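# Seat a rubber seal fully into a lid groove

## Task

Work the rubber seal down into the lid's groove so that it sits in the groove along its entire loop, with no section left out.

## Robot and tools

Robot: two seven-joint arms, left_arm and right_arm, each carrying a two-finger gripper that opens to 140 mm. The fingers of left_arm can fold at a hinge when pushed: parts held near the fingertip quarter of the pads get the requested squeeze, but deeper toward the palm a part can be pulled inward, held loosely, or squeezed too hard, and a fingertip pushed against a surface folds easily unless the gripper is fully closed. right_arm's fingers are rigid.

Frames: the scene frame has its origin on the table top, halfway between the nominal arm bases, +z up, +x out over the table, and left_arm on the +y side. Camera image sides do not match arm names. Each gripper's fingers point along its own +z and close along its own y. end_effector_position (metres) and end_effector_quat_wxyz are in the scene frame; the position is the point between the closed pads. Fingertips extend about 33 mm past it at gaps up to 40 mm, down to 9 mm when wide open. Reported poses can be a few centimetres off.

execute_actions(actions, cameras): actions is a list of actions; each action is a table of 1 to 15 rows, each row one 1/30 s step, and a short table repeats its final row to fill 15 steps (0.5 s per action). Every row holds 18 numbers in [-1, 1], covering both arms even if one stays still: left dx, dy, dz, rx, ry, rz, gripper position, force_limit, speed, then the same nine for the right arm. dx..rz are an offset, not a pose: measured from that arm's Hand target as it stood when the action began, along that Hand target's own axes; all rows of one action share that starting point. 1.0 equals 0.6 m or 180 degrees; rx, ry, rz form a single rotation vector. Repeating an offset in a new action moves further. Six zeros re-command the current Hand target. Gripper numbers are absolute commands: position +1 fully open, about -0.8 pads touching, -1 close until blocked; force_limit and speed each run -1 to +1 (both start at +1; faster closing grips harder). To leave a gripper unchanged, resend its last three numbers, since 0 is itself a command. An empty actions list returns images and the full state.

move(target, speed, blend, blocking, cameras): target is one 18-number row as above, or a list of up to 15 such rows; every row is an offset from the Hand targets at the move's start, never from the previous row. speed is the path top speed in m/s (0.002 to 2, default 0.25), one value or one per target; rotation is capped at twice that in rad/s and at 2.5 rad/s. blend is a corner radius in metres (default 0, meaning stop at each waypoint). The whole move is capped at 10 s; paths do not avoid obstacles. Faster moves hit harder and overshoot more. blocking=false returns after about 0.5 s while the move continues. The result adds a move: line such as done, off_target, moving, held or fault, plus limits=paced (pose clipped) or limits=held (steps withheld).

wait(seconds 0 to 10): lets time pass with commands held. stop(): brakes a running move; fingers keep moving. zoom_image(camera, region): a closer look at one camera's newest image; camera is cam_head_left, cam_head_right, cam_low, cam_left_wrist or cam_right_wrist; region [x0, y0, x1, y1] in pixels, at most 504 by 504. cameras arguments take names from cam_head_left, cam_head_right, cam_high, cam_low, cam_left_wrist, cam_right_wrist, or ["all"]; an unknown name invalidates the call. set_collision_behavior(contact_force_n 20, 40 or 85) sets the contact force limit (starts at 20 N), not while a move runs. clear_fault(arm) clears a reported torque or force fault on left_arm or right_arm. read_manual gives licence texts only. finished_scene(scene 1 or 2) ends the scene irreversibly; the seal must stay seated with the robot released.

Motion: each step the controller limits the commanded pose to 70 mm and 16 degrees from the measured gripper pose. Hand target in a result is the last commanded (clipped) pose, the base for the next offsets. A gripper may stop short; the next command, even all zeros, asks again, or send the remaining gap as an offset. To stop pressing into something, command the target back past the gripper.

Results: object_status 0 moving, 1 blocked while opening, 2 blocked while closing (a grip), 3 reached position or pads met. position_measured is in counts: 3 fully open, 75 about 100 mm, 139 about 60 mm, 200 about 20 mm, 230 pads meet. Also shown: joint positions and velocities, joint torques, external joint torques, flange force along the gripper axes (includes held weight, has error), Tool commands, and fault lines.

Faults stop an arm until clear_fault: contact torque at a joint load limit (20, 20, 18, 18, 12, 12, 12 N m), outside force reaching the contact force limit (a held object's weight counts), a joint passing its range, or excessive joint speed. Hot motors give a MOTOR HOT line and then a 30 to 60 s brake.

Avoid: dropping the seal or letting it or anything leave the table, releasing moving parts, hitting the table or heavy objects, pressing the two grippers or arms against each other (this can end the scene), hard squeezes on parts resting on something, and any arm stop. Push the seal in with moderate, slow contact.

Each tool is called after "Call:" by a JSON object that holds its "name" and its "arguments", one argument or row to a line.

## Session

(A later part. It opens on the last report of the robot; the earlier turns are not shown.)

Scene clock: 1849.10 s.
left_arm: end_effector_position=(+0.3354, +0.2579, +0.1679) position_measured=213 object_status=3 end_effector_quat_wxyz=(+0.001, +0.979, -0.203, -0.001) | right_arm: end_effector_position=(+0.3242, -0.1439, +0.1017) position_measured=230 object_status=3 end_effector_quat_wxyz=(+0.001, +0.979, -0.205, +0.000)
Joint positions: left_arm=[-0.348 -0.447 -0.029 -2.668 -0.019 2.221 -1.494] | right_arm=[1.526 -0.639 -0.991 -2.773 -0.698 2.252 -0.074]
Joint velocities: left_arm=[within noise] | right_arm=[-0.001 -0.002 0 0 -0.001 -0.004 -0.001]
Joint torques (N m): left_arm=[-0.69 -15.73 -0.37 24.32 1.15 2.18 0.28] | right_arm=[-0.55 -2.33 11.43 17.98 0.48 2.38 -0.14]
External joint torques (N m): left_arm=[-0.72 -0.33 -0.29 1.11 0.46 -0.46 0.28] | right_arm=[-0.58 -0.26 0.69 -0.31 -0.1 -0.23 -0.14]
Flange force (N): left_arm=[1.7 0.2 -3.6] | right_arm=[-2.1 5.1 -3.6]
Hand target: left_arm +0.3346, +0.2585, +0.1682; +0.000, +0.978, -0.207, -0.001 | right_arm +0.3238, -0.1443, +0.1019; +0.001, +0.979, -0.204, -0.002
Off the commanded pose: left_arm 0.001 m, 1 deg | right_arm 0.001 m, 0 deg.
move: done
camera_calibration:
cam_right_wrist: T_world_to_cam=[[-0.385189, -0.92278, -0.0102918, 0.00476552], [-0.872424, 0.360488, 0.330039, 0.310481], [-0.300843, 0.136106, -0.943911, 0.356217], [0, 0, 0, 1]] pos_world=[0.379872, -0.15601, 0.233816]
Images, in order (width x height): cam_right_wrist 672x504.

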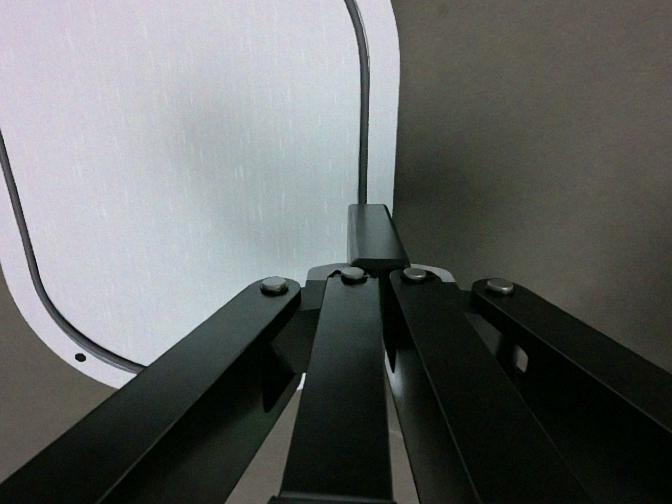

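Call:
{"name": "zoom_image", "arguments": {
  "camera": "cam_right_wrist",
  "region": [0, 120, 200, 390]
}}

Scaled by 1.867 from the camera's 672x504 image, which has a finer 960x720 frame.

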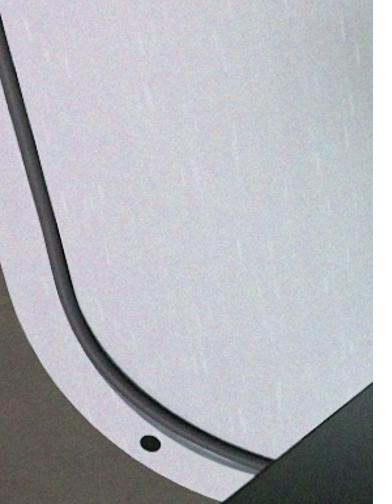

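Call:
{"name": "move", "arguments": {
  "target": [
    [0,0,0,0,0,0,-0.66,-1,-1, -0.07,-0.02,0,0,0,-0.36,-1,-1,-1],
    [0,0,0,0,0,0,-0.66,-1,-1, -0.1487,-0.0397,0.0198,0,0,-0.7256,-1,-1,-1]
  ],
  "speed": 0.4,
  "blend": [0.02,0],
  "cameras": ["cam_right_wrist"]
}}

Scene clock: 1873.03 s.
left_arm: end_effector_position=(+0.3354, +0.2579, +0.1679) position_measured=213 object_status=3 end_effector_quat_wxyz=(+0.001, +0.979, -0.203, -0.001) | right_arm: end_effector_position=(+0.2504, -0.0866, +0.0903) position_measured=230 object_status=3 end_effector_quat_wxyz=(-0.002, +0.596, +0.803, -0.002)
Joint positions: left_arm=[-0.348 -0.447 -0.029 -2.668 -0.019 2.221 -1.494] | right_arm=[2.079 -1.239 -1.284 -2.772 -1.181 1.779 -1.761]
Joint velocities: left_arm=[within noise] | right_arm=[0 -0.001 0 -0.001 0 0 -0.006]
Joint torques (N m): left_arm=[-0.69 -15.73 -0.36 24.33 1.15 2.17 0.25] | right_arm=[-0.56 11.73 19.6 9.88 0.61 2.54 -0.17]
External joint torques (N m): left_arm=[-0.62 -0.41 -0.17 1.14 0.46 -0.46 0.25] | right_arm=[-0.54 0.55 0.35 -0.14 -0.28 -0.12 -0.17]
Flange force (N): left_arm=[1.5 0.0 -3.8] | right_arm=[-2.4 -0.9 -0.4]
Hand target: left_arm +0.3346, +0.2585, +0.1682; +0.000, +0.978, -0.207, -0.001 | right_arm +0.2514, -0.0869, +0.0902; -0.001, +0.594, +0.804, -0.002
Off the commanded pose: left_arm 0.001 m, 1 deg | right_arm 0.001 m, 0 deg.
move: done
camera_calibration:
cam_right_wrist: T_world_to_cam=[[0.952397, 0.30437, -0.017282, -0.198989], [0.292932, -0.897958, 0.328423, -0.171474], [0.0844436, -0.317852, -0.944373, 0.179746], [0, 0, 0, 1]] pos_world=[0.224569, -0.0362779, 0.222624]
Images, in order (width x height): cam_right_wrist 672x504.

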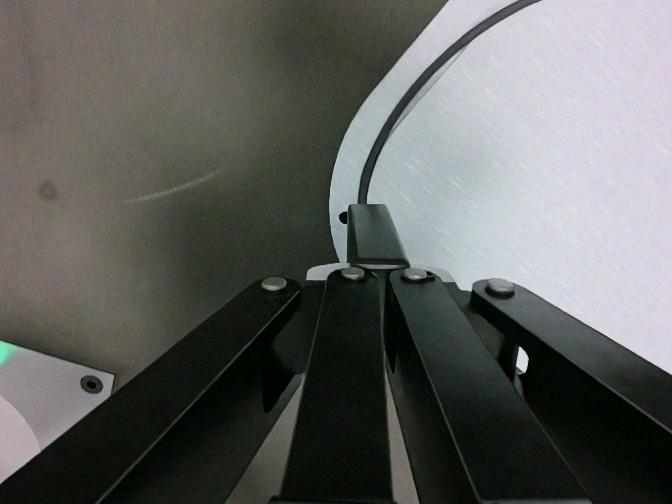

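Call:
{"name": "zoom_image", "arguments": {
  "camera": "cam_right_wrist",
  "region": [330, 0, 550, 220]
}}

Scaled by 2.291 from the camera's 672x504 image, which has a finer 960x720 frame.

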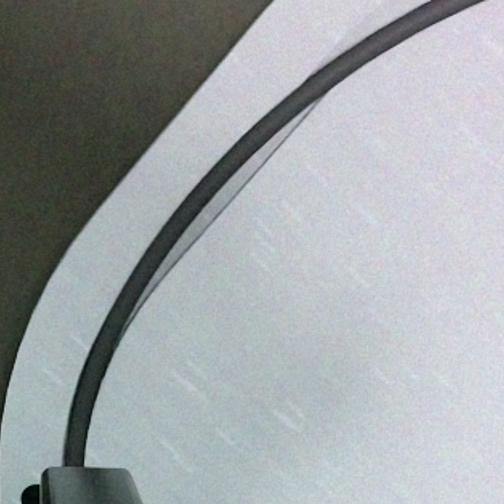

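Call:
{"name": "move", "arguments": {
  "target": [
    [0,0,0,0,0,0,-0.66,-1,-1, -0.0222,-0.0017,0.0592,0,0,-0.0556,-1,-1,-1],
    [0,0,0,0,0,0,-0.66,-1,-1, -0.0222,-0.0017,0.0697,0,0,-0.0556,-1,-1,-1]
  ],
  "speed": [0.1,0.02]
}}

Scene clock: 1916.27 s.
left_arm: end_effector_position=(+0.3354, +0.2579, +0.1679) position_measured=213 object_status=3 end_effector_quat_wxyz=(+0.001, +0.979, -0.203, -0.001) | right_arm: end_effector_position=(+0.2544, -0.1011, +0.0491) position_measured=230 object_status=3 end_effector_quat_wxyz=(-0.001, +0.525, +0.851, -0.003)
Joint positions: left_arm=[-0.348 -0.447 -0.029 -2.668 -0.019 2.221 -1.494] | right_arm=[2.059 -1.275 -1.422 -2.807 -1.326 1.797 -1.932]
Joint torques (N m): left_arm=[-0.7 -15.78 -0.28 24.31 1.14 2.15 0.32] | right_arm=[0.01 12.58 18.45 5.79 -0.03 3.04 -0.18]
External joint torques (N m): left_arm=[-0.72 -0.49 -0.19 1.21 0.46 -0.46 0.32] | right_arm=[0.04 0.56 -0.94 -0.98 -0.94 0.41 -0.18]
Flange force (N): left_arm=[1.5 0.0 -4.0] | right_arm=[-0.6 -1.0 7.4]
Hand target: left_arm +0.3346, +0.2585, +0.1682; +0.000, +0.978, -0.207, -0.001 | right_arm +0.2542, -0.1000, +0.0483; -0.001, +0.522, +0.853, -0.002
Off the commanded pose: left_arm 0.001 m, 1 deg | right_arm 0.001 m, 0 deg.
move: done

Call:
{"name": "move", "arguments": {
  "target": [
    [0,0,0,0,0,0,-0.66,-1,-1, 0,0,-0.0128,0,0,0,-1,-1,-1],
    [0,0,0,0,0,0,-0.66,-1,-1, 0.0263,0.0035,-0.0103,0,0,0.0833,-1,-1,-1],
    [0,0,0,0,0,0,-0.66,-1,-1, 0.0263,0.0035,0.0008,0,0,0.0833,-1,-1,-1],
    [0,0,0,0,0,0,-0.66,-1,-1, 0.0263,0.0035,-0.0128,0,0,0.0833,-1,-1,-1],
    [0,0,0,0,0,0,-0.66,-1,-1, 0.0508,0.0136,-0.0103,0,0,0.1667,-1,-1,-1],
    [0,0,0,0,0,0,-0.66,-1,-1, 0.0508,0.0136,0.0008,0,0,0.1667,-1,-1,-1],
    [0,0,0,0,0,0,-0.66,-1,-1, 0.0508,0.0136,-0.0128,0,0,0.1667,-1,-1,-1],
    [0,0,0,0,0,0,-0.66,-1,-1, 0.0693,0.0273,-0.0395,0,0,0.2389,-1,-1,-1]
  ],
  "speed": [0.06,0.1,0.02,0.06,0.1,0.02,0.06,0.1],
  "cameras": ["cam_right_wrist"]
}}

Call:
{"name": "zoom_image", "arguments": {
  "camera": "cam_right_wrist",
  "region": [310, 0, 530, 220]
}}

Scene clock: 1949.37 s.
left_arm: end_effector_position=(+0.3354, +0.2579, +0.1679) position_measured=213 object_status=3 end_effector_quat_wxyz=(+0.001, +0.979, -0.203, -0.001) | right_arm: end_effector_position=(+0.2504, -0.0565, +0.0715) position_measured=230 object_status=3 end_effector_quat_wxyz=(+0.001, +0.796, +0.605, -0.002)
Joint positions: left_arm=[-0.348 -0.447 -0.029 -2.668 -0.019 2.221 -1.494] | right_arm=[2.201 -1.116 -1.366 -2.719 -1.193 1.9 -1.151]
Joint velocities: left_arm=[within noise] | right_arm=[0 0.001 -0.002 0 -0.001 0 0.006]
Joint torques (N m): left_arm=[-0.67 -15.68 -0.35 24.29 1.14 2.17 0.26] | right_arm=[-0.21 11.87 20.81 10.05 0.93 2.9 0.22]
External joint torques (N m): left_arm=[-0.71 -0.28 -0.28 1.06 0.46 -0.47 0.26] | right_arm=[-0.23 0.83 1.03 -0.06 0.12 0.24 0.22]
Flange force (N): left_arm=[1.7 0.2 -3.5] | right_arm=[-1.3 -1.5 -2.8]
Hand target: left_arm +0.3346, +0.2585, +0.1682; +0.000, +0.978, -0.207, -0.001 | right_arm +0.2500, -0.0555, +0.0720; +0.000, +0.798, +0.603, -0.002
Off the commanded pose: left_arm 0.001 m, 1 deg | right_arm 0.001 m, 0 deg.
move: done
camera_calibration:
cam_right_wrist: T_world_to_cam=[[0.967719, -0.2517, -0.0129011, -0.244115], [-0.233189, -0.913621, 0.333046, -0.00772712], [-0.0956144, -0.319286, -0.942822, 0.216352], [0, 0, 0, 1]] pos_world=[0.255119, 0.00057493, 0.203406]
Images, in order (width x height): cam_right_wrist 672x504.

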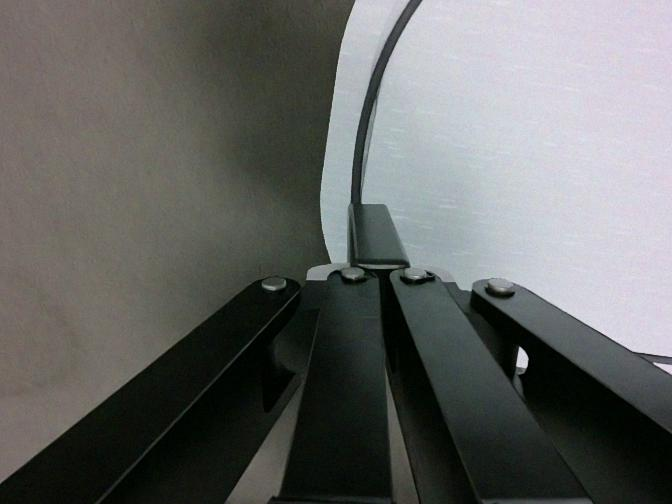

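Scaled by 2.291 from the camera's 672x504 image, which has a finer 960x720 frame.

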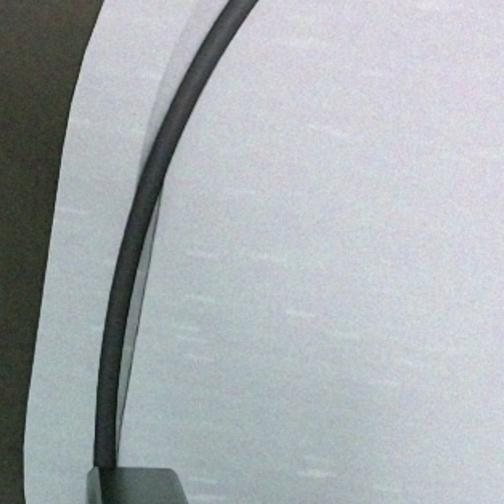

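Call:
{"name": "move", "arguments": {
  "target": [
    [0,0,0,0,0,0,-0.66,-1,-1, 0,-0.0093,0.0292,0,0,0.0222,-1,-1,-1],
    [0,0,0,0,0,0,-0.66,-1,-1, 0,-0.0093,0.0403,0,0,0.0222,-1,-1,-1],
    [0,0,0,0,0,0,-0.66,-1,-1, 0,-0.0093,0.0267,0,0,0.0222,-1,-1,-1],
    [0,0,0,0,0,0,-0.66,-1,-1, 0.0220,-0.0103,0.0292,0,0,0.0444,-1,-1,-1],
    [0,0,0,0,0,0,-0.66,-1,-1, 0.0220,-0.0103,0.0403,0,0,0.0444,-1,-1,-1],
    [0,0,0,0,0,0,-0.66,-1,-1, 0.0215,-0.0067,0.0403,0,0,0.0444,-1,-1,-1],
    [0,0,0,0,0,0,-0.66,-1,-1, 0.0215,-0.0067,0.0267,0,0,0.0444,-1,-1,-1],
    [0,0,0,0,0,0,-0.66,-1,-1, 0.0453,-0.0070,0.0292,0,0,0.0444,-1,-1,-1],
    [0,0,0,0,0,0,-0.66,-1,-1, 0.0453,-0.0070,0.0403,0,0,0.0444,-1,-1,-1],
    [0,0,0,0,0,0,-0.66,-1,-1, 0.0448,-0.0033,0.0403,0,0,0.0444,-1,-1,-1],
    [0,0,0,0,0,0,-0.66,-1,-1, 0.0448,-0.0033,0,0,0,0.0444,-1,-1,-1]
  ],
  "speed": [0.1,0.02,0.08,0.1,0.02,0.01,0.08,0.1,0.02,0.01,0.08],
  "cameras": ["cam_right_wrist"]
}}

Call:
{"name": "zoom_image", "arguments": {
  "camera": "cam_right_wrist",
  "region": [310, 0, 530, 220]
}}

Scene clock: 1981.43 s.
left_arm: end_effector_position=(+0.3354, +0.2579, +0.1679) position_measured=213 object_status=3 end_effector_quat_wxyz=(+0.001, +0.979, -0.203, -0.001) | right_arm: end_effector_position=(+0.2553, -0.0283, +0.0716) position_measured=230 object_status=3 end_effector_quat_wxyz=(+0.000, +0.839, +0.544, +0.000)
Joint positions: left_arm=[-0.348 -0.447 -0.029 -2.668 -0.019 2.221 -1.494] | right_arm=[2.308 -1.063 -1.404 -2.648 -1.176 1.939 -0.981]
Joint velocities: left_arm=[within noise] | right_arm=[-0.001 0.002 0 0.001 0.002 -0.004 -0.006]
Joint torques (N m): left_arm=[-0.67 -15.79 -0.34 24.32 1.14 2.18 0.3] | right_arm=[-0.94 11.83 21.67 10.33 1.05 2.51 -0.09]
External joint torques (N m): left_arm=[-0.68 -0.42 -0.23 1.07 0.46 -0.47 0.3] | right_arm=[-0.97 0.2 1.03 -0.34 0.29 -0.17 -0.09]
Flange force (N): left_arm=[1.3 0.1 -3.7] | right_arm=[-6.2 1.0 -5.3]
Hand target: left_arm +0.3346, +0.2585, +0.1682; +0.000, +0.978, -0.207, -0.001 | right_arm +0.2554, -0.0291, +0.0719; +0.000, +0.838, +0.545, -0.002
Off the commanded pose: left_arm 0.001 m, 1 deg | right_arm 0.001 m, 0 deg.
move: done
camera_calibration:
cam_right_wrist: T_world_to_cam=[[0.919803, -0.392168, -0.0128712, -0.233481], [-0.366367, -0.870109, 0.329673, 0.0546292], [-0.140487, -0.298519, -0.944007, 0.238169], [0, 0, 0, 1]] pos_world=[0.268231, 0.0270673, 0.203818]
Images, in order (width x height): cam_right_wrist 672x504.

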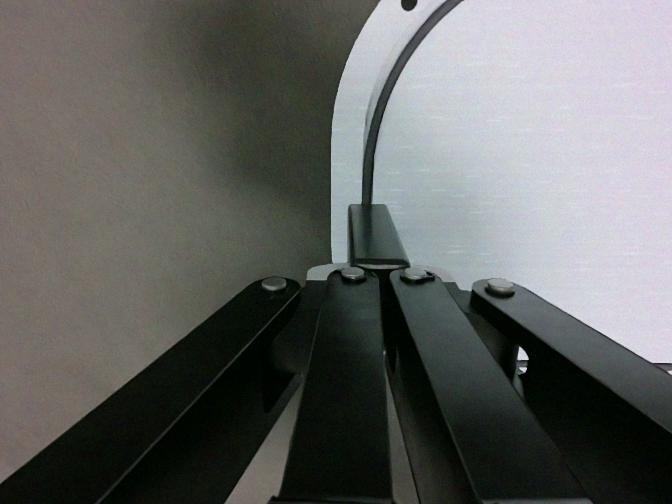

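Scaled by 2.291 from the camera's 672x504 image, which has a finer 960x720 frame.

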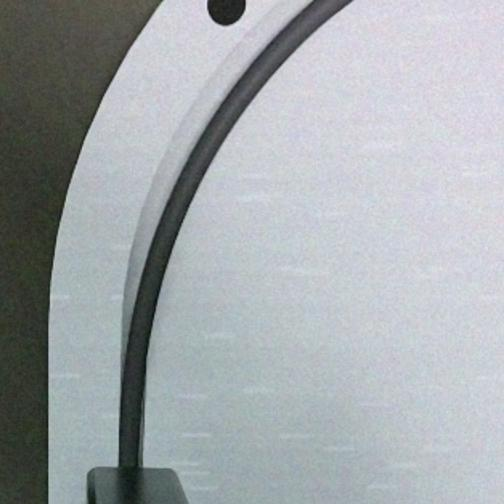

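Call:
{"name": "move", "arguments": {
  "target": [
    [0,0,0,0,0,0,-0.66,-1,-1, 0.0233,0.0015,0.0292,0,0,0,-1,-1,-1],
    [0,0,0,0,0,0,-0.66,-1,-1, 0.0233,0.0015,0.0403,0,0,0,-1,-1,-1],
    [0,0,0,0,0,0,-0.66,-1,-1, 0.0233,0.0015,0.0267,0,0,0,-1,-1,-1],
    [0,0,0,0,0,0,-0.66,-1,-1, 0.0450,0.0020,0.0292,0,0,0,-1,-1,-1],
    [0,0,0,0,0,0,-0.66,-1,-1, 0.0450,0.0020,0.0403,0,0,0,-1,-1,-1],
    [0,0,0,0,0,0,-0.66,-1,-1, 0.0450,0.0010,0.0403,0,0,0,-1,-1,-1],
    [0,0,0,0,0,0,-0.66,-1,-1, 0.0450,0.0010,0.0267,0,0,0,-1,-1,-1],
    [0,0,0,0,0,0,-0.66,-1,-1, 0.0703,0.0043,0.0292,0,0,0.0278,-1,-1,-1],
    [0,0,0,0,0,0,-0.66,-1,-1, 0.0703,0.0043,0.0403,0,0,0.0278,-1,-1,-1],
    [0,0,0,0,0,0,-0.66,-1,-1, 0.0705,0.0010,0.0403,0,0,0.0278,-1,-1,-1],
    [0,0,0,0,0,0,-0.66,-1,-1, 0.0705,0.0010,0,0,0,0.0278,-1,-1,-1]
  ],
  "speed": [0.1,0.02,0.08,0.1,0.02,0.01,0.08,0.1,0.02,0.01,0.08],
  "cameras": ["cam_right_wrist"]
}}

Call:
{"name": "zoom_image", "arguments": {
  "camera": "cam_right_wrist",
  "region": [310, 0, 530, 220]
}}

Scene clock: 2037.77 s.
left_arm: end_effector_position=(+0.3354, +0.2579, +0.1679) position_measured=213 object_status=3 end_effector_quat_wxyz=(+0.001, +0.979, -0.203, -0.001) | right_arm: end_effector_position=(+0.2727, +0.0104, +0.0716) position_measured=230 object_status=3 end_effector_quat_wxyz=(-0.001, +0.862, +0.508, +0.000)
Joint positions: left_arm=[-0.348 -0.447 -0.029 -2.668 -0.019 2.221 -1.494] | right_arm=[2.459 -1.03 -1.475 -2.521 -1.164 1.953 -0.892]
Joint velocities: left_arm=[within noise] | right_arm=[-0.001 0 0 0 0.001 -0.004 -0.002]
Joint torques (N m): left_arm=[-0.65 -15.77 -0.35 24.3 1.15 2.17 0.26] | right_arm=[-0.91 14.49 23.48 10.65 0.91 2.45 -0.2]
External joint torques (N m): left_arm=[-0.62 -0.49 -0.21 1.15 0.46 -0.46 0.26] | right_arm=[-0.99 0.57 1.09 -0.18 0.15 -0.21 -0.2]
Flange force (N): left_arm=[1.3 0.1 -3.9] | right_arm=[-5.4 1.8 -5.2]
Hand target: left_arm +0.3346, +0.2585, +0.1682; +0.000, +0.978, -0.207, -0.001 | right_arm +0.2731, +0.0093, +0.0718; +0.000, +0.861, +0.508, -0.002
Off the commanded pose: left_arm 0.001 m, 1 deg | right_arm 0.001 m, 0 deg.
move: done
camera_calibration:
cam_right_wrist: T_world_to_cam=[[0.882467, -0.470166, -0.0140101, -0.223299], [-0.439894, -0.835462, 0.329387, 0.114354], [-0.166572, -0.28451, -0.944091, 0.259101], [0, 0, 0, 1]] pos_world=[0.290516, 0.0642675, 0.20382]
Images, in order (width x height): cam_right_wrist 672x504.

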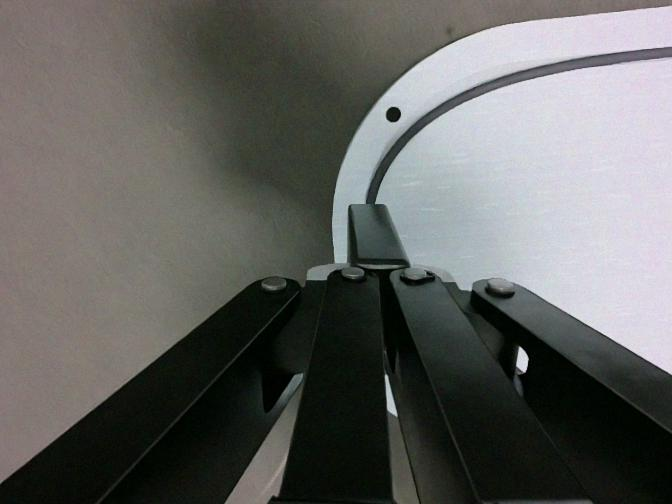

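Scaled by 2.291 from the camera's 672x504 image, which has a finer 960x720 frame.

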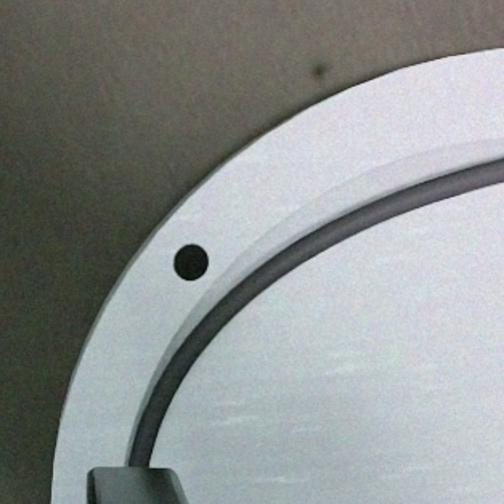

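Call:
{"name": "move", "arguments": {
  "target": [
    [0,0,0,0,0,0,-0.66,-1,-1, 0.0183,0.0050,0.0288,0,0,0.0444,-1,-1,-1],
    [0,0,0,0,0,0,-0.66,-1,-1, 0.0183,0.0050,0.0402,0,0,0.0444,-1,-1,-1],
    [0,0,0,0,0,0,-0.66,-1,-1, 0.0187,0.0025,0.0402,0,0,0.0444,-1,-1,-1],
    [0,0,0,0,0,0,-0.66,-1,-1, 0.0187,0.0025,0.0263,0,0,0.0444,-1,-1,-1],
    [0,0,0,0,0,0,-0.66,-1,-1, 0.0318,0.0080,0.0288,0,0,0.0889,-1,-1,-1],
    [0,0,0,0,0,0,-0.66,-1,-1, 0.0318,0.0080,0.0402,0,0,0.0889,-1,-1,-1],
    [0,0,0,0,0,0,-0.66,-1,-1, 0.0325,0.0055,0.0402,0,0,0.0889,-1,-1,-1],
    [0,0,0,0,0,0,-0.66,-1,-1, 0.0325,0.0055,0.0263,0,0,0.0889,-1,-1,-1],
    [0,0,0,0,0,0,-0.66,-1,-1, 0.0450,0.0127,0.0288,0,0,0.1333,-1,-1,-1],
    [0,0,0,0,0,0,-0.66,-1,-1, 0.0450,0.0127,0.0402,0,0,0.1333,-1,-1,-1],
    [0,0,0,0,0,0,-0.66,-1,-1, 0.0460,0.0103,0.0402,0,0,0.1333,-1,-1,-1],
    [0,0,0,0,0,0,-0.66,-1,-1, 0.0460,0.0103,0,0,0,0.1333,-1,-1,-1]
  ],
  "speed": [0.1,0.02,0.01,0.08,0.1,0.02,0.01,0.08,0.1,0.02,0.01,0.08],
  "cameras": ["cam_right_wrist"]
}}

Call:
{"name": "zoom_image", "arguments": {
  "camera": "cam_right_wrist",
  "region": [310, 0, 530, 220]
}}

Scene clock: 2093.63 s.
left_arm: end_effector_position=(+0.3354, +0.2579, +0.1679) position_measured=213 object_status=3 end_effector_quat_wxyz=(+0.001, +0.979, -0.203, -0.001) | right_arm: end_effector_position=(+0.2916, +0.0315, +0.0715) position_measured=230 object_status=3 end_effector_quat_wxyz=(-0.001, +0.948, +0.317, -0.001)
Joint positions: left_arm=[-0.348 -0.447 -0.029 -2.668 -0.019 2.221 -1.494] | right_arm=[2.534 -0.935 -1.534 -2.44 -1.101 2.021 -0.524]
Joint velocities: left_arm=[within noise] | right_arm=[0 0 0.002 0.001 0 -0.004 0]
Joint torques (N m): left_arm=[-0.7 -15.74 -0.31 24.3 1.15 2.17 0.25] | right_arm=[-0.96 15.42 23.35 12.01 0.84 2.47 -0.09]
External joint torques (N m): left_arm=[-0.69 -0.4 -0.19 1.09 0.47 -0.47 0.25] | right_arm=[-0.91 0.64 1.2 -0.27 0.14 -0.17 -0.09]
Flange force (N): left_arm=[1.4 0.1 -3.7] | right_arm=[-5.2 3.6 -5.5]
Hand target: left_arm +0.3346, +0.2585, +0.1682; +0.000, +0.978, -0.207, -0.001 | right_arm +0.2918, +0.0305, +0.0717; +0.000, +0.948, +0.318, -0.002
Off the commanded pose: left_arm 0.001 m, 1 deg | right_arm 0.001 m, 0 deg.
move: done
camera_calibration:
cam_right_wrist: T_world_to_cam=[[0.61506, -0.788364, -0.0135426, -0.141985], [-0.741483, -0.584155, 0.330099, 0.220298], [-0.268149, -0.192989, -0.943849, 0.294814], [0, 0, 0, 1]] pos_world=[0.32973, 0.0736482, 0.203617]
Images, in order (width x height): cam_right_wrist 672x504.

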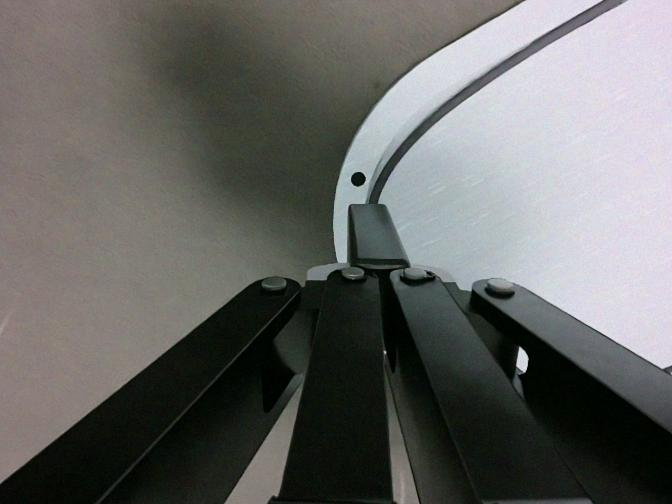

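Scaled by 2.291 from the camera's 672x504 image, which has a finer 960x720 frame.

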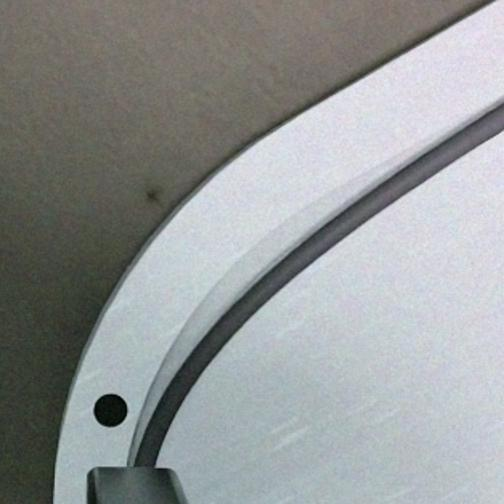

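Call:
{"name": "move", "arguments": {
  "target": [
    [0,0,0,0,0,0,-0.66,-1,-1, 0.0153,0.0080,0.0287,0,0,0.0444,-1,-1,-1],
    [0,0,0,0,0,0,-0.66,-1,-1, 0.0153,0.0080,0.0408,0,0,0.0444,-1,-1,-1],
    [0,0,0,0,0,0,-0.66,-1,-1, 0.0158,0.0043,0.0408,0,0,0.0444,-1,-1,-1],
    [0,0,0,0,0,0,-0.66,-1,-1, 0.0158,0.0043,0.0262,0,0,0.0444,-1,-1,-1],
    [0,0,0,0,0,0,-0.66,-1,-1, 0.0288,0.0108,0.0287,0,0,0.0889,-1,-1,-1],
    [0,0,0,0,0,0,-0.66,-1,-1, 0.0288,0.0108,0.0408,0,0,0.0889,-1,-1,-1],
    [0,0,0,0,0,0,-0.66,-1,-1, 0.0298,0.0073,0.0408,0,0,0.0889,-1,-1,-1],
    [0,0,0,0,0,0,-0.66,-1,-1, 0.0298,0.0073,0.0262,0,0,0.0889,-1,-1,-1],
    [0,0,0,0,0,0,-0.66,-1,-1, 0.0418,0.0157,0.0287,0,0,0.1333,-1,-1,-1],
    [0,0,0,0,0,0,-0.66,-1,-1, 0.0418,0.0157,0.0408,0,0,0.1333,-1,-1,-1],
    [0,0,0,0,0,0,-0.66,-1,-1, 0.0433,0.0123,0.0408,0,0,0.1333,-1,-1,-1],
    [0,0,0,0,0,0,-0.66,-1,-1, 0.0433,0.0123,0,0,0,0.1333,-1,-1,-1]
  ],
  "speed": [0.1,0.02,0.01,0.08,0.1,0.02,0.01,0.08,0.1,0.02,0.01,0.08],
  "cameras": ["cam_right_wrist"]
}}

Call:
{"name": "zoom_image", "arguments": {
  "camera": "cam_right_wrist",
  "region": [310, 0, 530, 220]
}}

Scene clock: 2135.23 s.
left_arm: end_effector_position=(+0.3354, +0.2579, +0.1679) position_measured=213 object_status=3 end_effector_quat_wxyz=(+0.001, +0.979, -0.203, -0.001) | right_arm: end_effector_position=(+0.3169, +0.0412, +0.0714) position_measured=230 object_status=3 end_effector_quat_wxyz=(+0.000, +0.994, +0.113, +0.000)
Joint positions: left_arm=[-0.348 -0.447 -0.029 -2.668 -0.019 2.221 -1.494] | right_arm=[2.578 -0.826 -1.599 -2.375 -1.016 2.098 -0.193]
Joint velocities: left_arm=[within noise] | right_arm=[-0.001 0.001 0 0.002 0 -0.004 -0.003]
Joint torques (N m): left_arm=[-0.72 -15.75 -0.32 24.32 1.15 2.17 0.26] | right_arm=[-0.95 16.1 22.25 13.62 0.81 2.51 -0.13]
External joint torques (N m): left_arm=[-0.75 -0.44 -0.24 1.13 0.47 -0.46 0.26] | right_arm=[-0.87 0.62 1.14 -0.38 0.16 -0.12 -0.13]
Flange force (N): left_arm=[1.4 0.2 -3.8] | right_arm=[-4.1 5.8 -5.7]
Hand target: left_arm +0.3346, +0.2585, +0.1682; +0.000, +0.978, -0.207, -0.001 | right_arm +0.3170, +0.0403, +0.0716; +0.001, +0.993, +0.114, -0.002
Off the commanded pose: left_arm 0.001 m, 1 deg | right_arm 0.001 m, 0 deg.
move: done
camera_calibration:
cam_right_wrist: T_world_to_cam=[[0.241339, -0.970361, -0.0124762, -0.0240933], [-0.914981, -0.231812, 0.330261, 0.285237], [-0.323365, -0.0682895, -0.943807, 0.315763], [0, 0, 0, 1]] pos_world=[0.368907, 0.0643053, 0.203516]
Images, in order (width x height): cam_right_wrist 672x504.

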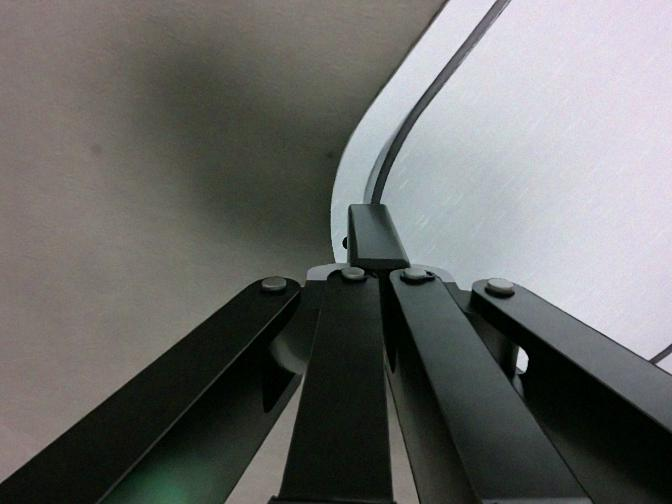

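Scaled by 2.291 from the camera's 672x504 image, which has a finer 960x720 frame.

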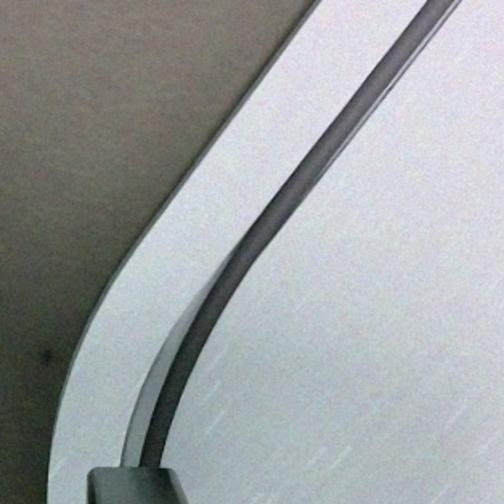

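Call:
{"name": "move", "arguments": {
  "target": [0,0,0,0,0,0,-0.66,-1,-1, -0.05,0.0833,-0.08,0,0,0,-1,-1,-1],
  "speed": 0.2,
  "cameras": ["cam_right_wrist"]
}}

Call:
{"name": "zoom_image", "arguments": {
  "camera": "cam_right_wrist",
  "region": [200, 80, 380, 290]
}}

Scene clock: 2156.27 s.
left_arm: end_effector_position=(+0.3354, +0.2579, +0.1679) position_measured=213 object_status=3 end_effector_quat_wxyz=(+0.001, +0.979, -0.203, -0.001) | right_arm: end_effector_position=(+0.3006, -0.0139, +0.1201) position_measured=230 object_status=3 end_effector_quat_wxyz=(+0.000, +0.994, +0.112, +0.000)
Joint positions: left_arm=[-0.348 -0.447 -0.029 -2.668 -0.019 2.221 -1.494] | right_arm=[2.267 -0.878 -1.319 -2.517 -0.953 1.989 -0.239]
Joint velocities: left_arm=[within noise] | right_arm=[-0.001 0 0 -0.001 0.001 -0.005 -0.003]
Joint torques (N m): left_arm=[-0.71 -15.7 -0.35 24.27 1.15 2.17 0.27] | right_arm=[-0.88 9.44 20.72 14.27 0.74 2.42 -0.13]
External joint torques (N m): left_arm=[-0.69 -0.31 -0.21 1.06 0.47 -0.46 0.27] | right_arm=[-0.84 0.04 1.12 -0.91 0.05 -0.2 -0.13]
Flange force (N): left_arm=[1.7 0.1 -3.5] | right_arm=[-5.6 6.4 -4.1]
Hand target: left_arm +0.3346, +0.2585, +0.1682; +0.000, +0.978, -0.207, -0.001 | right_arm +0.2993, -0.0151, +0.1197; +0.001, +0.993, +0.114, -0.002
Off the commanded pose: left_arm 0.001 m, 1 deg | right_arm 0.002 m, 0 deg.
move: done
camera_calibration:
cam_right_wrist: T_world_to_cam=[[0.238105, -0.971156, -0.0127512, -0.0720056], [-0.916067, -0.228922, 0.329266, 0.241997], [-0.322688, -0.0667188, -0.944151, 0.352612], [0, 0, 0, 1]] pos_world=[0.352613, 0.00899544, 0.25232]
Images, in order (width x height): cam_right_wrist 672x504.

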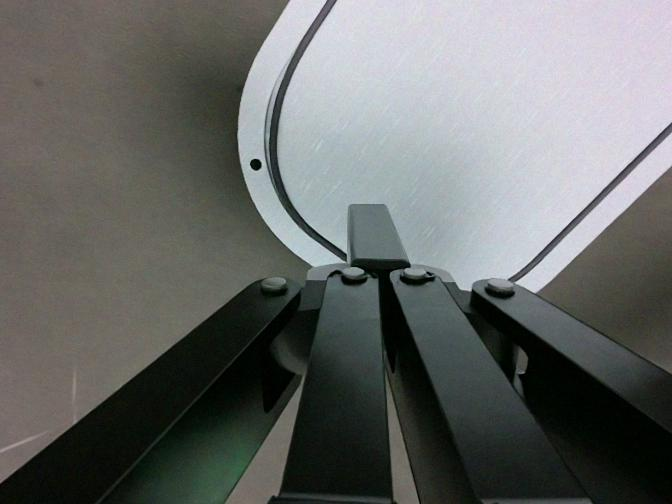

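Scaled by 2.400 from the camera's 672x504 image, which has a finer 960x720 frame.

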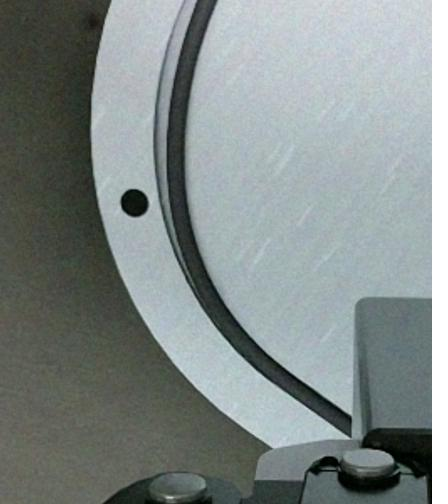

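Call:
{"name": "move", "arguments": {
  "target": [
    [0,0,0,0,0,0,-0.66,-1,-1, 0.0643,-0.0761,0.04,0,0,0.0472,-1,-1,-1],
    [0,0,0,0,0,0,-0.66,-1,-1, 0.0643,-0.0761,0.0795,0,0,0.0472,-0.55,-1,-1]
  ],
  "speed": [0.2,0.1],
  "blend": [0.01,0]
}}

Call:
{"name": "wait", "arguments": {
  "seconds": 0.3,
  "cameras": ["cam_right_wrist"]
}}

Call:
{"name": "zoom_image", "arguments": {
  "camera": "cam_right_wrist",
  "region": [310, 80, 430, 260]
}}

Scene clock: 2183.63 s.
left_arm: end_effector_position=(+0.3354, +0.2579, +0.1679) position_measured=213 object_status=3 end_effector_quat_wxyz=(+0.001, +0.979, -0.203, -0.001) | right_arm: end_effector_position=(+0.3255, +0.0372, +0.0717) position_measured=199 object_status=0 end_effector_quat_wxyz=(+0.001, +0.999, +0.042, -0.003)
Joint positions: left_arm=[-0.348 -0.447 -0.029 -2.668 -0.019 2.221 -1.494] | right_arm=[2.572 -0.785 -1.615 -2.367 -0.974 2.123 -0.095]
Joint torques (N m): left_arm=[-0.7 -15.74 -0.3 24.29 1.15 2.16 0.27] | right_arm=[-0.19 16.5 20.71 14.36 0.52 2.83 0.27]
External joint torques (N m): left_arm=[-0.57 -0.36 -0.05 1.05 0.47 -0.48 0.27] | right_arm=[-0.08 1.2 0.4 -0.15 -0.12 0.24 0.27]
Flange force (N): left_arm=[1.4 -0.3 -3.6] | right_arm=[-2.3 1.2 -0.7]
Hand target: left_arm +0.3346, +0.2585, +0.1682; +0.000, +0.978, -0.207, -0.001 | right_arm +0.3263, +0.0380, +0.0719; +0.001, +0.999, +0.040, -0.002
Off the commanded pose: left_arm 0.001 m, 1 deg | right_arm 0.001 m, 0 deg.
move: done

Scene clock: 2183.93 s.
left_arm: end_effector_position=(+0.3354, +0.2579, +0.1679) position_measured=213 object_status=3 end_effector_quat_wxyz=(+0.001, +0.979, -0.203, -0.001) | right_arm: end_effector_position=(+0.3255, +0.0372, +0.0717) position_measured=199 object_status=3 end_effector_quat_wxyz=(+0.001, +0.999, +0.042, -0.003)
Joint positions: left_arm=[-0.348 -0.447 -0.029 -2.668 -0.019 2.221 -1.494] | right_arm=[2.572 -0.785 -1.615 -2.367 -0.974 2.123 -0.095]
Joint torques (N m): left_arm=[-0.7 -15.73 -0.33 24.31 1.15 2.18 0.3] | right_arm=[-0.22 16.47 20.72 14.34 0.52 2.84 0.29]
External joint torques (N m): left_arm=[-0.66 -0.47 -0.18 1.16 0.47 -0.45 0.3] | right_arm=[-0.3 1.13 0.2 -0.16 -0.13 0.22 0.29]
Flange force (N): left_arm=[1.4 0.0 -3.9] | right_arm=[-2.2 1.8 -0.5]
Hand target: left_arm +0.3346, +0.2585, +0.1682; +0.000, +0.978, -0.207, -0.001 | right_arm +0.3263, +0.0380, +0.0719; +0.001, +0.999, +0.040, -0.002
Tool commands: left_gripper/position=-0.66 left_gripper/force_limit=-1.0 left_gripper/speed=-1.0 right_gripper/position=-0.55 right_gripper/force_limit=-1.0 right_gripper/speed=-1.0
Off the commanded pose: left_arm 0.001 m, 1 deg | right_arm 0.001 m, 0 deg.
wait: 0.30 s; at rest by 0.17 s
camera_calibration:
cam_right_wrist: T_world_to_cam=[[0.100619, -0.994881, -0.00939387, 0.0165236], [-0.937009, -0.0979324, 0.335295, 0.293919], [-0.334499, -0.0249351, -0.942066, 0.320456], [0, 0, 0, 1]] pos_world=[0.380934, 0.0532137, 0.203496]
Images, in order (width x height): cam_right_wrist 672x504.

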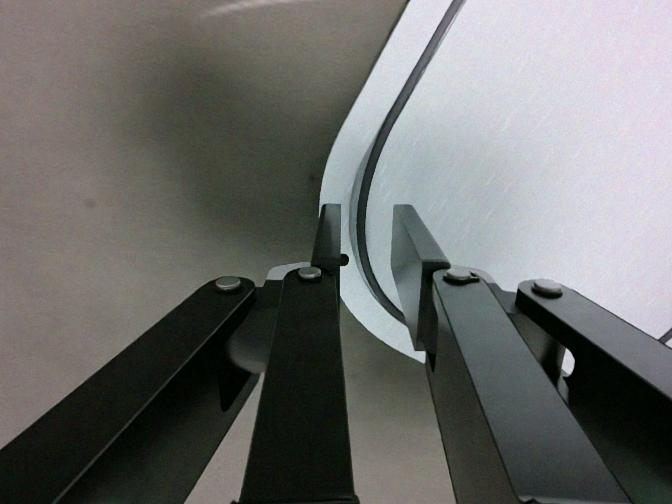

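Scaled by 2.800 from the camera's 672x504 image, which has a finer 960x720 frame.

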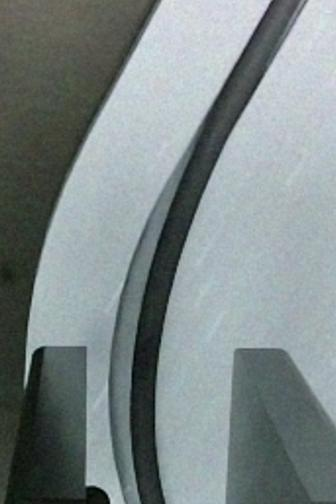

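Call:
{"name": "move", "arguments": {
  "target": [
    [0,0,0,0,0,0,-0.66,-1,-1, 0,-0.0025,0.0353,0,0,0,-0.55,-1,-1],
    [0,0,0,0,0,0,-0.66,-1,-1, 0,-0.0025,0.0353,0,0,0,-1,-1,-1],
    [0,0,0,0,0,0,-0.66,-1,-1, 0,-0.0025,0.0312,0,0,0,-1,-1,-1],
    [0,0,0,0,0,0,-0.66,-1,-1, 0,-0.0080,0.0312,0,0,0,-1,-1,-1],
    [0,0,0,0,0,0,-0.66,-1,-1, 0,-0.0080,0.0350,0,0,0,-1,-1,-1]
  ],
  "speed": [0.05,0.05,0.03,0.02,0.02],
  "cameras": ["cam_right_wrist"]
}}

Call:
{"name": "zoom_image", "arguments": {
  "camera": "cam_right_wrist",
  "region": [310, 80, 430, 260]
}}

Scene clock: 2199.57 s.
left_arm: end_effector_position=(+0.3354, +0.2579, +0.1679) position_measured=213 object_status=3 end_effector_quat_wxyz=(+0.001, +0.979, -0.203, -0.001) | right_arm: end_effector_position=(+0.3258, +0.0413, +0.0506) position_measured=225 object_status=2 end_effector_quat_wxyz=(+0.002, +0.999, +0.042, -0.002)
Joint positions: left_arm=[-0.348 -0.447 -0.029 -2.668 -0.019 2.221 -1.494] | right_arm=[2.634 -0.783 -1.693 -2.36 -1.007 2.165 -0.075]
Joint torques (N m): left_arm=[-0.67 -15.77 -0.35 24.31 1.15 2.17 0.28] | right_arm=[-0.2 17.44 20.56 13.42 0.61 2.95 0.22]
External joint torques (N m): left_arm=[-0.68 -0.39 -0.24 1.08 0.46 -0.47 0.28] | right_arm=[-0.25 0.49 0.15 -0.41 -0.02 0.35 0.22]
Flange force (N): left_arm=[1.4 0.1 -3.7] | right_arm=[-2.3 2.3 -0.3]
Hand target: left_arm +0.3346, +0.2585, +0.1682; +0.000, +0.978, -0.207, -0.001 | right_arm +0.3259, +0.0428, +0.0509; +0.001, +0.999, +0.040, -0.002
Off the commanded pose: left_arm 0.001 m, 1 deg | right_arm 0.001 m, 0 deg.
move: done
camera_calibration:
cam_right_wrist: T_world_to_cam=[[0.10112, -0.994845, -0.00758863, 0.0200798], [-0.937565, -0.0978435, 0.333763, 0.301869], [-0.332785, -0.0266351, -0.942627, 0.300332], [0, 0, 0, 1]] pos_world=[0.380938, 0.0575116, 0.182501]
Images, in order (width x height): cam_right_wrist 672x504.

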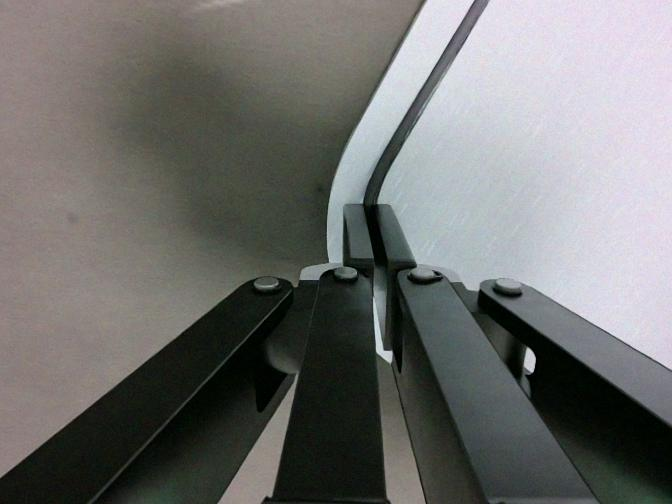

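Scaled by 2.800 from the camera's 672x504 image, which has a finer 960x720 frame.

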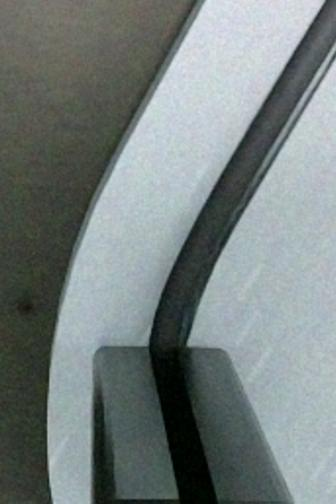

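Call:
{"name": "move", "arguments": {
  "target": [
    [0,0,0,0,0,0,-0.66,-1,-1, 0,0,0.0060,0,0,0,-1,-1,-1],
    [0,0,0,0,0,0,-0.66,-1,-1, 0,0,0.0020,0,0,0,-0.72,-1,-1],
    [0,0,0,0,0,0,-0.66,-1,-1, 0,0,-0.0110,0,0,0,-0.72,-1,-1],
    [0,0,0,0,0,0,-0.66,-1,-1, 0,0,-0.0110,0,0,0,-1,-1,-1],
    [0,0,0,0,0,0,-0.66,-1,-1, 0,0,0.0065,0,0,0,-1,-1,-1],
    [0,0,0,0,0,0,-0.66,-1,-1, 0,0,-0.0350,0,0,0,-1,-1,-1]
  ],
  "speed": [0.02,0.02,0.04,0.04,0.03,0.08],
  "cameras": ["cam_right_wrist"]
}}

Call:
{"name": "zoom_image", "arguments": {
  "camera": "cam_right_wrist",
  "region": [310, 80, 430, 260]
}}

Scene clock: 2219.43 s.
left_arm: end_effector_position=(+0.3354, +0.2579, +0.1679) position_measured=213 object_status=3 end_effector_quat_wxyz=(+0.001, +0.979, -0.203, -0.001) | right_arm: end_effector_position=(+0.3265, +0.0433, +0.0717) position_measured=225 object_status=2 end_effector_quat_wxyz=(+0.000, +0.999, +0.039, +0.000)
Joint positions: left_arm=[-0.348 -0.447 -0.029 -2.668 -0.019 2.221 -1.494] | right_arm=[2.594 -0.782 -1.626 -2.355 -0.977 2.127 -0.081]
Joint velocities: left_arm=[within noise] | right_arm=[0 0 0 0 0 -0.005 -0.004]
Joint torques (N m): left_arm=[-0.72 -15.73 -0.31 24.29 1.15 2.18 0.26] | right_arm=[-0.8 15.67 21.7 14.2 0.91 2.52 -0.16]
External joint torques (N m): left_arm=[-0.61 -0.46 -0.09 1.15 0.46 -0.45 0.26] | right_arm=[-0.71 0.02 1.31 -0.39 0.27 -0.08 -0.16]
Flange force (N): left_arm=[1.4 -0.1 -3.8] | right_arm=[-3.4 6.3 -6.2]
Hand target: left_arm +0.3346, +0.2585, +0.1682; +0.000, +0.978, -0.207, -0.001 | right_arm +0.3260, +0.0428, +0.0719; +0.001, +0.999, +0.040, -0.002
Off the commanded pose: left_arm 0.001 m, 1 deg | right_arm 0.001 m, 0 deg.
move: done
camera_calibration:
cam_right_wrist: T_world_to_cam=[[0.0947148, -0.995442, -0.0111871, 0.0245109], [-0.939632, -0.0931052, 0.329277, 0.296486], [-0.328817, -0.0206756, -0.944167, 0.31898], [0, 0, 0, 1]] pos_world=[0.381152, 0.0585986, 0.203819]
Images, in order (width x height): cam_right_wrist 672x504.

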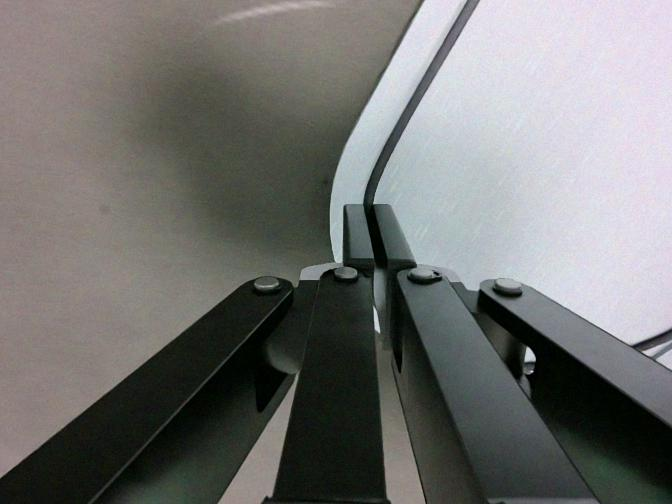

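Scaled by 2.800 from the camera's 672x504 image, which has a finer 960x720 frame.

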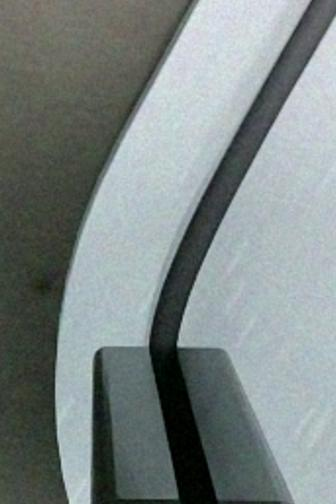

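Call:
{"name": "move", "arguments": {
  "target": [
    [0,0,0,0,0,0,-0.66,-1,-1, 0,0,0.0340,0,0,0,-1,-1,-1],
    [0,0,0,0,0,0,-0.66,-1,-1, 0,0,0.0340,0,0,0,-0.66,-1,-1],
    [0,0,0,0,0,0,-0.66,-1,-1, 0,0,0,0,0,0,-0.66,-1,-1]
  ],
  "speed": [0.04,0.04,0.04],
  "cameras": ["cam_right_wrist"]
}}

Call:
{"name": "zoom_image", "arguments": {
  "camera": "cam_right_wrist",
  "region": [300, 60, 440, 270]
}}

Scene clock: 2238.23 s.
left_arm: end_effector_position=(+0.3354, +0.2579, +0.1679) position_measured=213 object_status=3 end_effector_quat_wxyz=(+0.001, +0.979, -0.203, -0.001) | right_arm: end_effector_position=(+0.3258, +0.0437, +0.0716) position_measured=213 object_status=3 end_effector_quat_wxyz=(+0.000, +0.999, +0.040, -0.001)
Joint positions: left_arm=[-0.348 -0.447 -0.029 -2.668 -0.019 2.221 -1.494] | right_arm=[2.594 -0.782 -1.626 -2.356 -0.976 2.128 -0.082]
Joint velocities: left_arm=[within noise] | right_arm=[0.002 0.001 0.001 0 0 -0.004 -0.005]
Joint torques (N m): left_arm=[-0.69 -15.74 -0.33 24.28 1.15 2.17 0.28] | right_arm=[-0.91 16.27 21.57 14.45 0.8 2.47 -0.23]
External joint torques (N m): left_arm=[-0.7 -0.44 -0.22 1.13 0.46 -0.46 0.28] | right_arm=[-0.9 0.6 1.11 -0.12 0.16 -0.14 -0.23]
Flange force (N): left_arm=[1.4 0.1 -3.8] | right_arm=[-2.8 6.1 -6.1]
Hand target: left_arm +0.3346, +0.2585, +0.1682; +0.000, +0.978, -0.207, -0.001 | right_arm +0.3260, +0.0428, +0.0719; +0.001, +0.999, +0.040, -0.002
Off the commanded pose: left_arm 0.001 m, 1 deg | right_arm 0.001 m, 0 deg.
move: done
camera_calibration:
cam_right_wrist: T_world_to_cam=[[0.0956548, -0.99534, -0.0121906, 0.024702], [-0.939087, -0.0942965, 0.33049, 0.295691], [-0.3301, -0.020165, -0.943731, 0.319092], [0, 0, 0, 1]] pos_world=[0.380648, 0.0589039, 0.203715]
Images, in order (width x height): cam_right_wrist 672x504.

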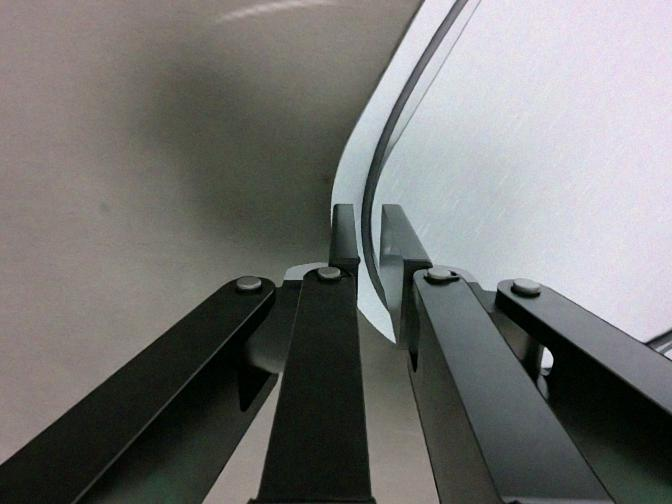

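Scaled by 2.400 from the camera's 672x504 image, which has a finer 960x720 frame.

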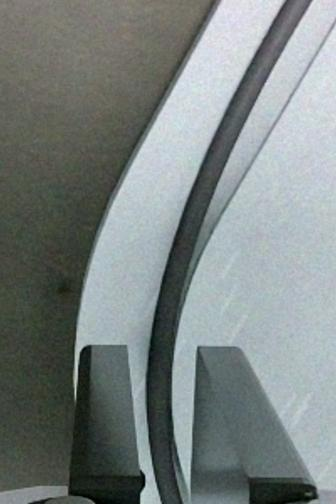

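Call:
{"name": "move", "arguments": {
  "target": [0,0,0,0,0,0,-0.66,-1,-1, -0.05,0.12,-0.12,0,0,0,-0.66,-1,-1],
  "speed": 0.2,
  "cameras": ["cam_right_wrist", "cam_high"]
}}

Call:
{"name": "zoom_image", "arguments": {
  "camera": "cam_high",
  "region": [205, 190, 335, 310]
}}

Scene clock: 2246.73 s.
left_arm: end_effector_position=(+0.3354, +0.2579, +0.1679) position_measured=213 object_status=3 end_effector_quat_wxyz=(+0.001, +0.979, -0.203, -0.001) | right_arm: end_effector_position=(+0.3034, -0.0301, +0.1445) position_measured=213 object_status=3 end_effector_quat_wxyz=(+0.000, +0.999, +0.038, +0.000)
Joint positions: left_arm=[-0.348 -0.447 -0.029 -2.668 -0.019 2.221 -1.494] | right_arm=[2.163 -0.877 -1.219 -2.528 -0.89 1.951 -0.146]
Joint velocities: left_arm=[within noise] | right_arm=[-0.001 -0.001 0 -0.001 -0.001 -0.003 -0.005]
Joint torques (N m): left_arm=[-0.68 -15.76 -0.36 24.35 1.14 2.17 0.25] | right_arm=[-0.67 7.59 19.85 15.55 0.7 2.39 -0.22]
External joint torques (N m): left_arm=[-0.72 -0.47 -0.29 1.23 0.46 -0.45 0.25] | right_arm=[-0.7 -0.06 1.02 -0.75 -0.01 -0.23 -0.22]
Flange force (N): left_arm=[1.6 0.3 -4.0] | right_arm=[-4.1 6.1 -3.2]
Hand target: left_arm +0.3346, +0.2585, +0.1682; +0.000, +0.978, -0.207, -0.001 | right_arm +0.3021, -0.0312, +0.1441; +0.001, +0.999, +0.040, -0.002
Off the commanded pose: left_arm 0.001 m, 1 deg | right_arm 0.002 m, 0 deg.
move: done
camera_calibration:
cam_right_wrist: T_world_to_cam=[[0.0918304, -0.995693, -0.0127397, -0.0445169], [-0.939743, -0.0908872, 0.329578, 0.244116], [-0.329317, -0.0182932, -0.944042, 0.37884], [0, 0, 0, 1]] pos_world=[0.358253, -0.0152079, 0.276618]
Images, in order (width x height): cam_high 672x504, cam_right_wrist 672x504.

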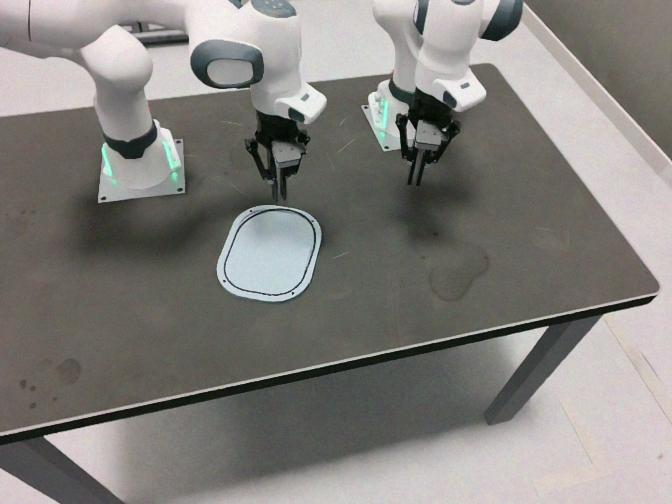

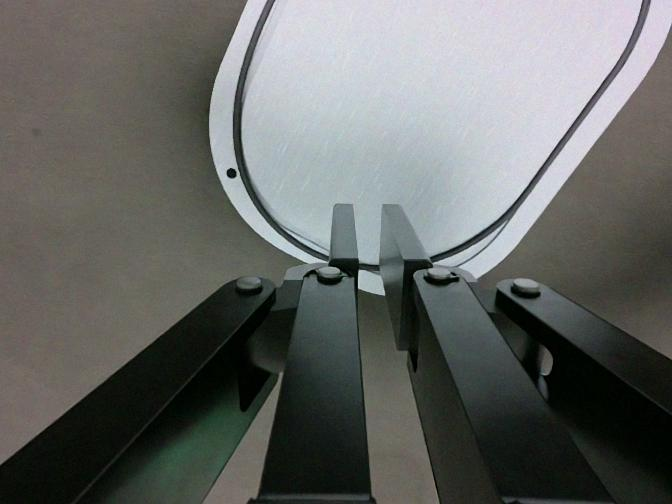

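Scaled by 3.877 from the camera's 672x504 image, which has a finer 960x720 frame.

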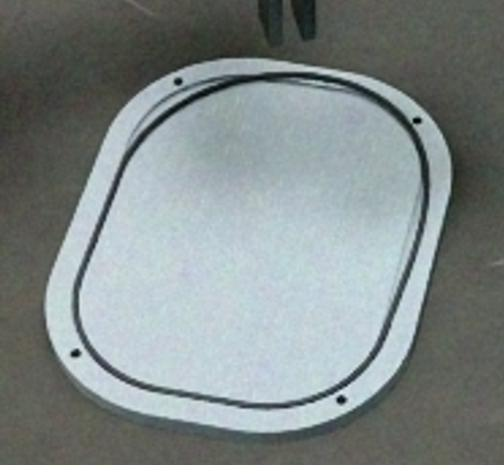

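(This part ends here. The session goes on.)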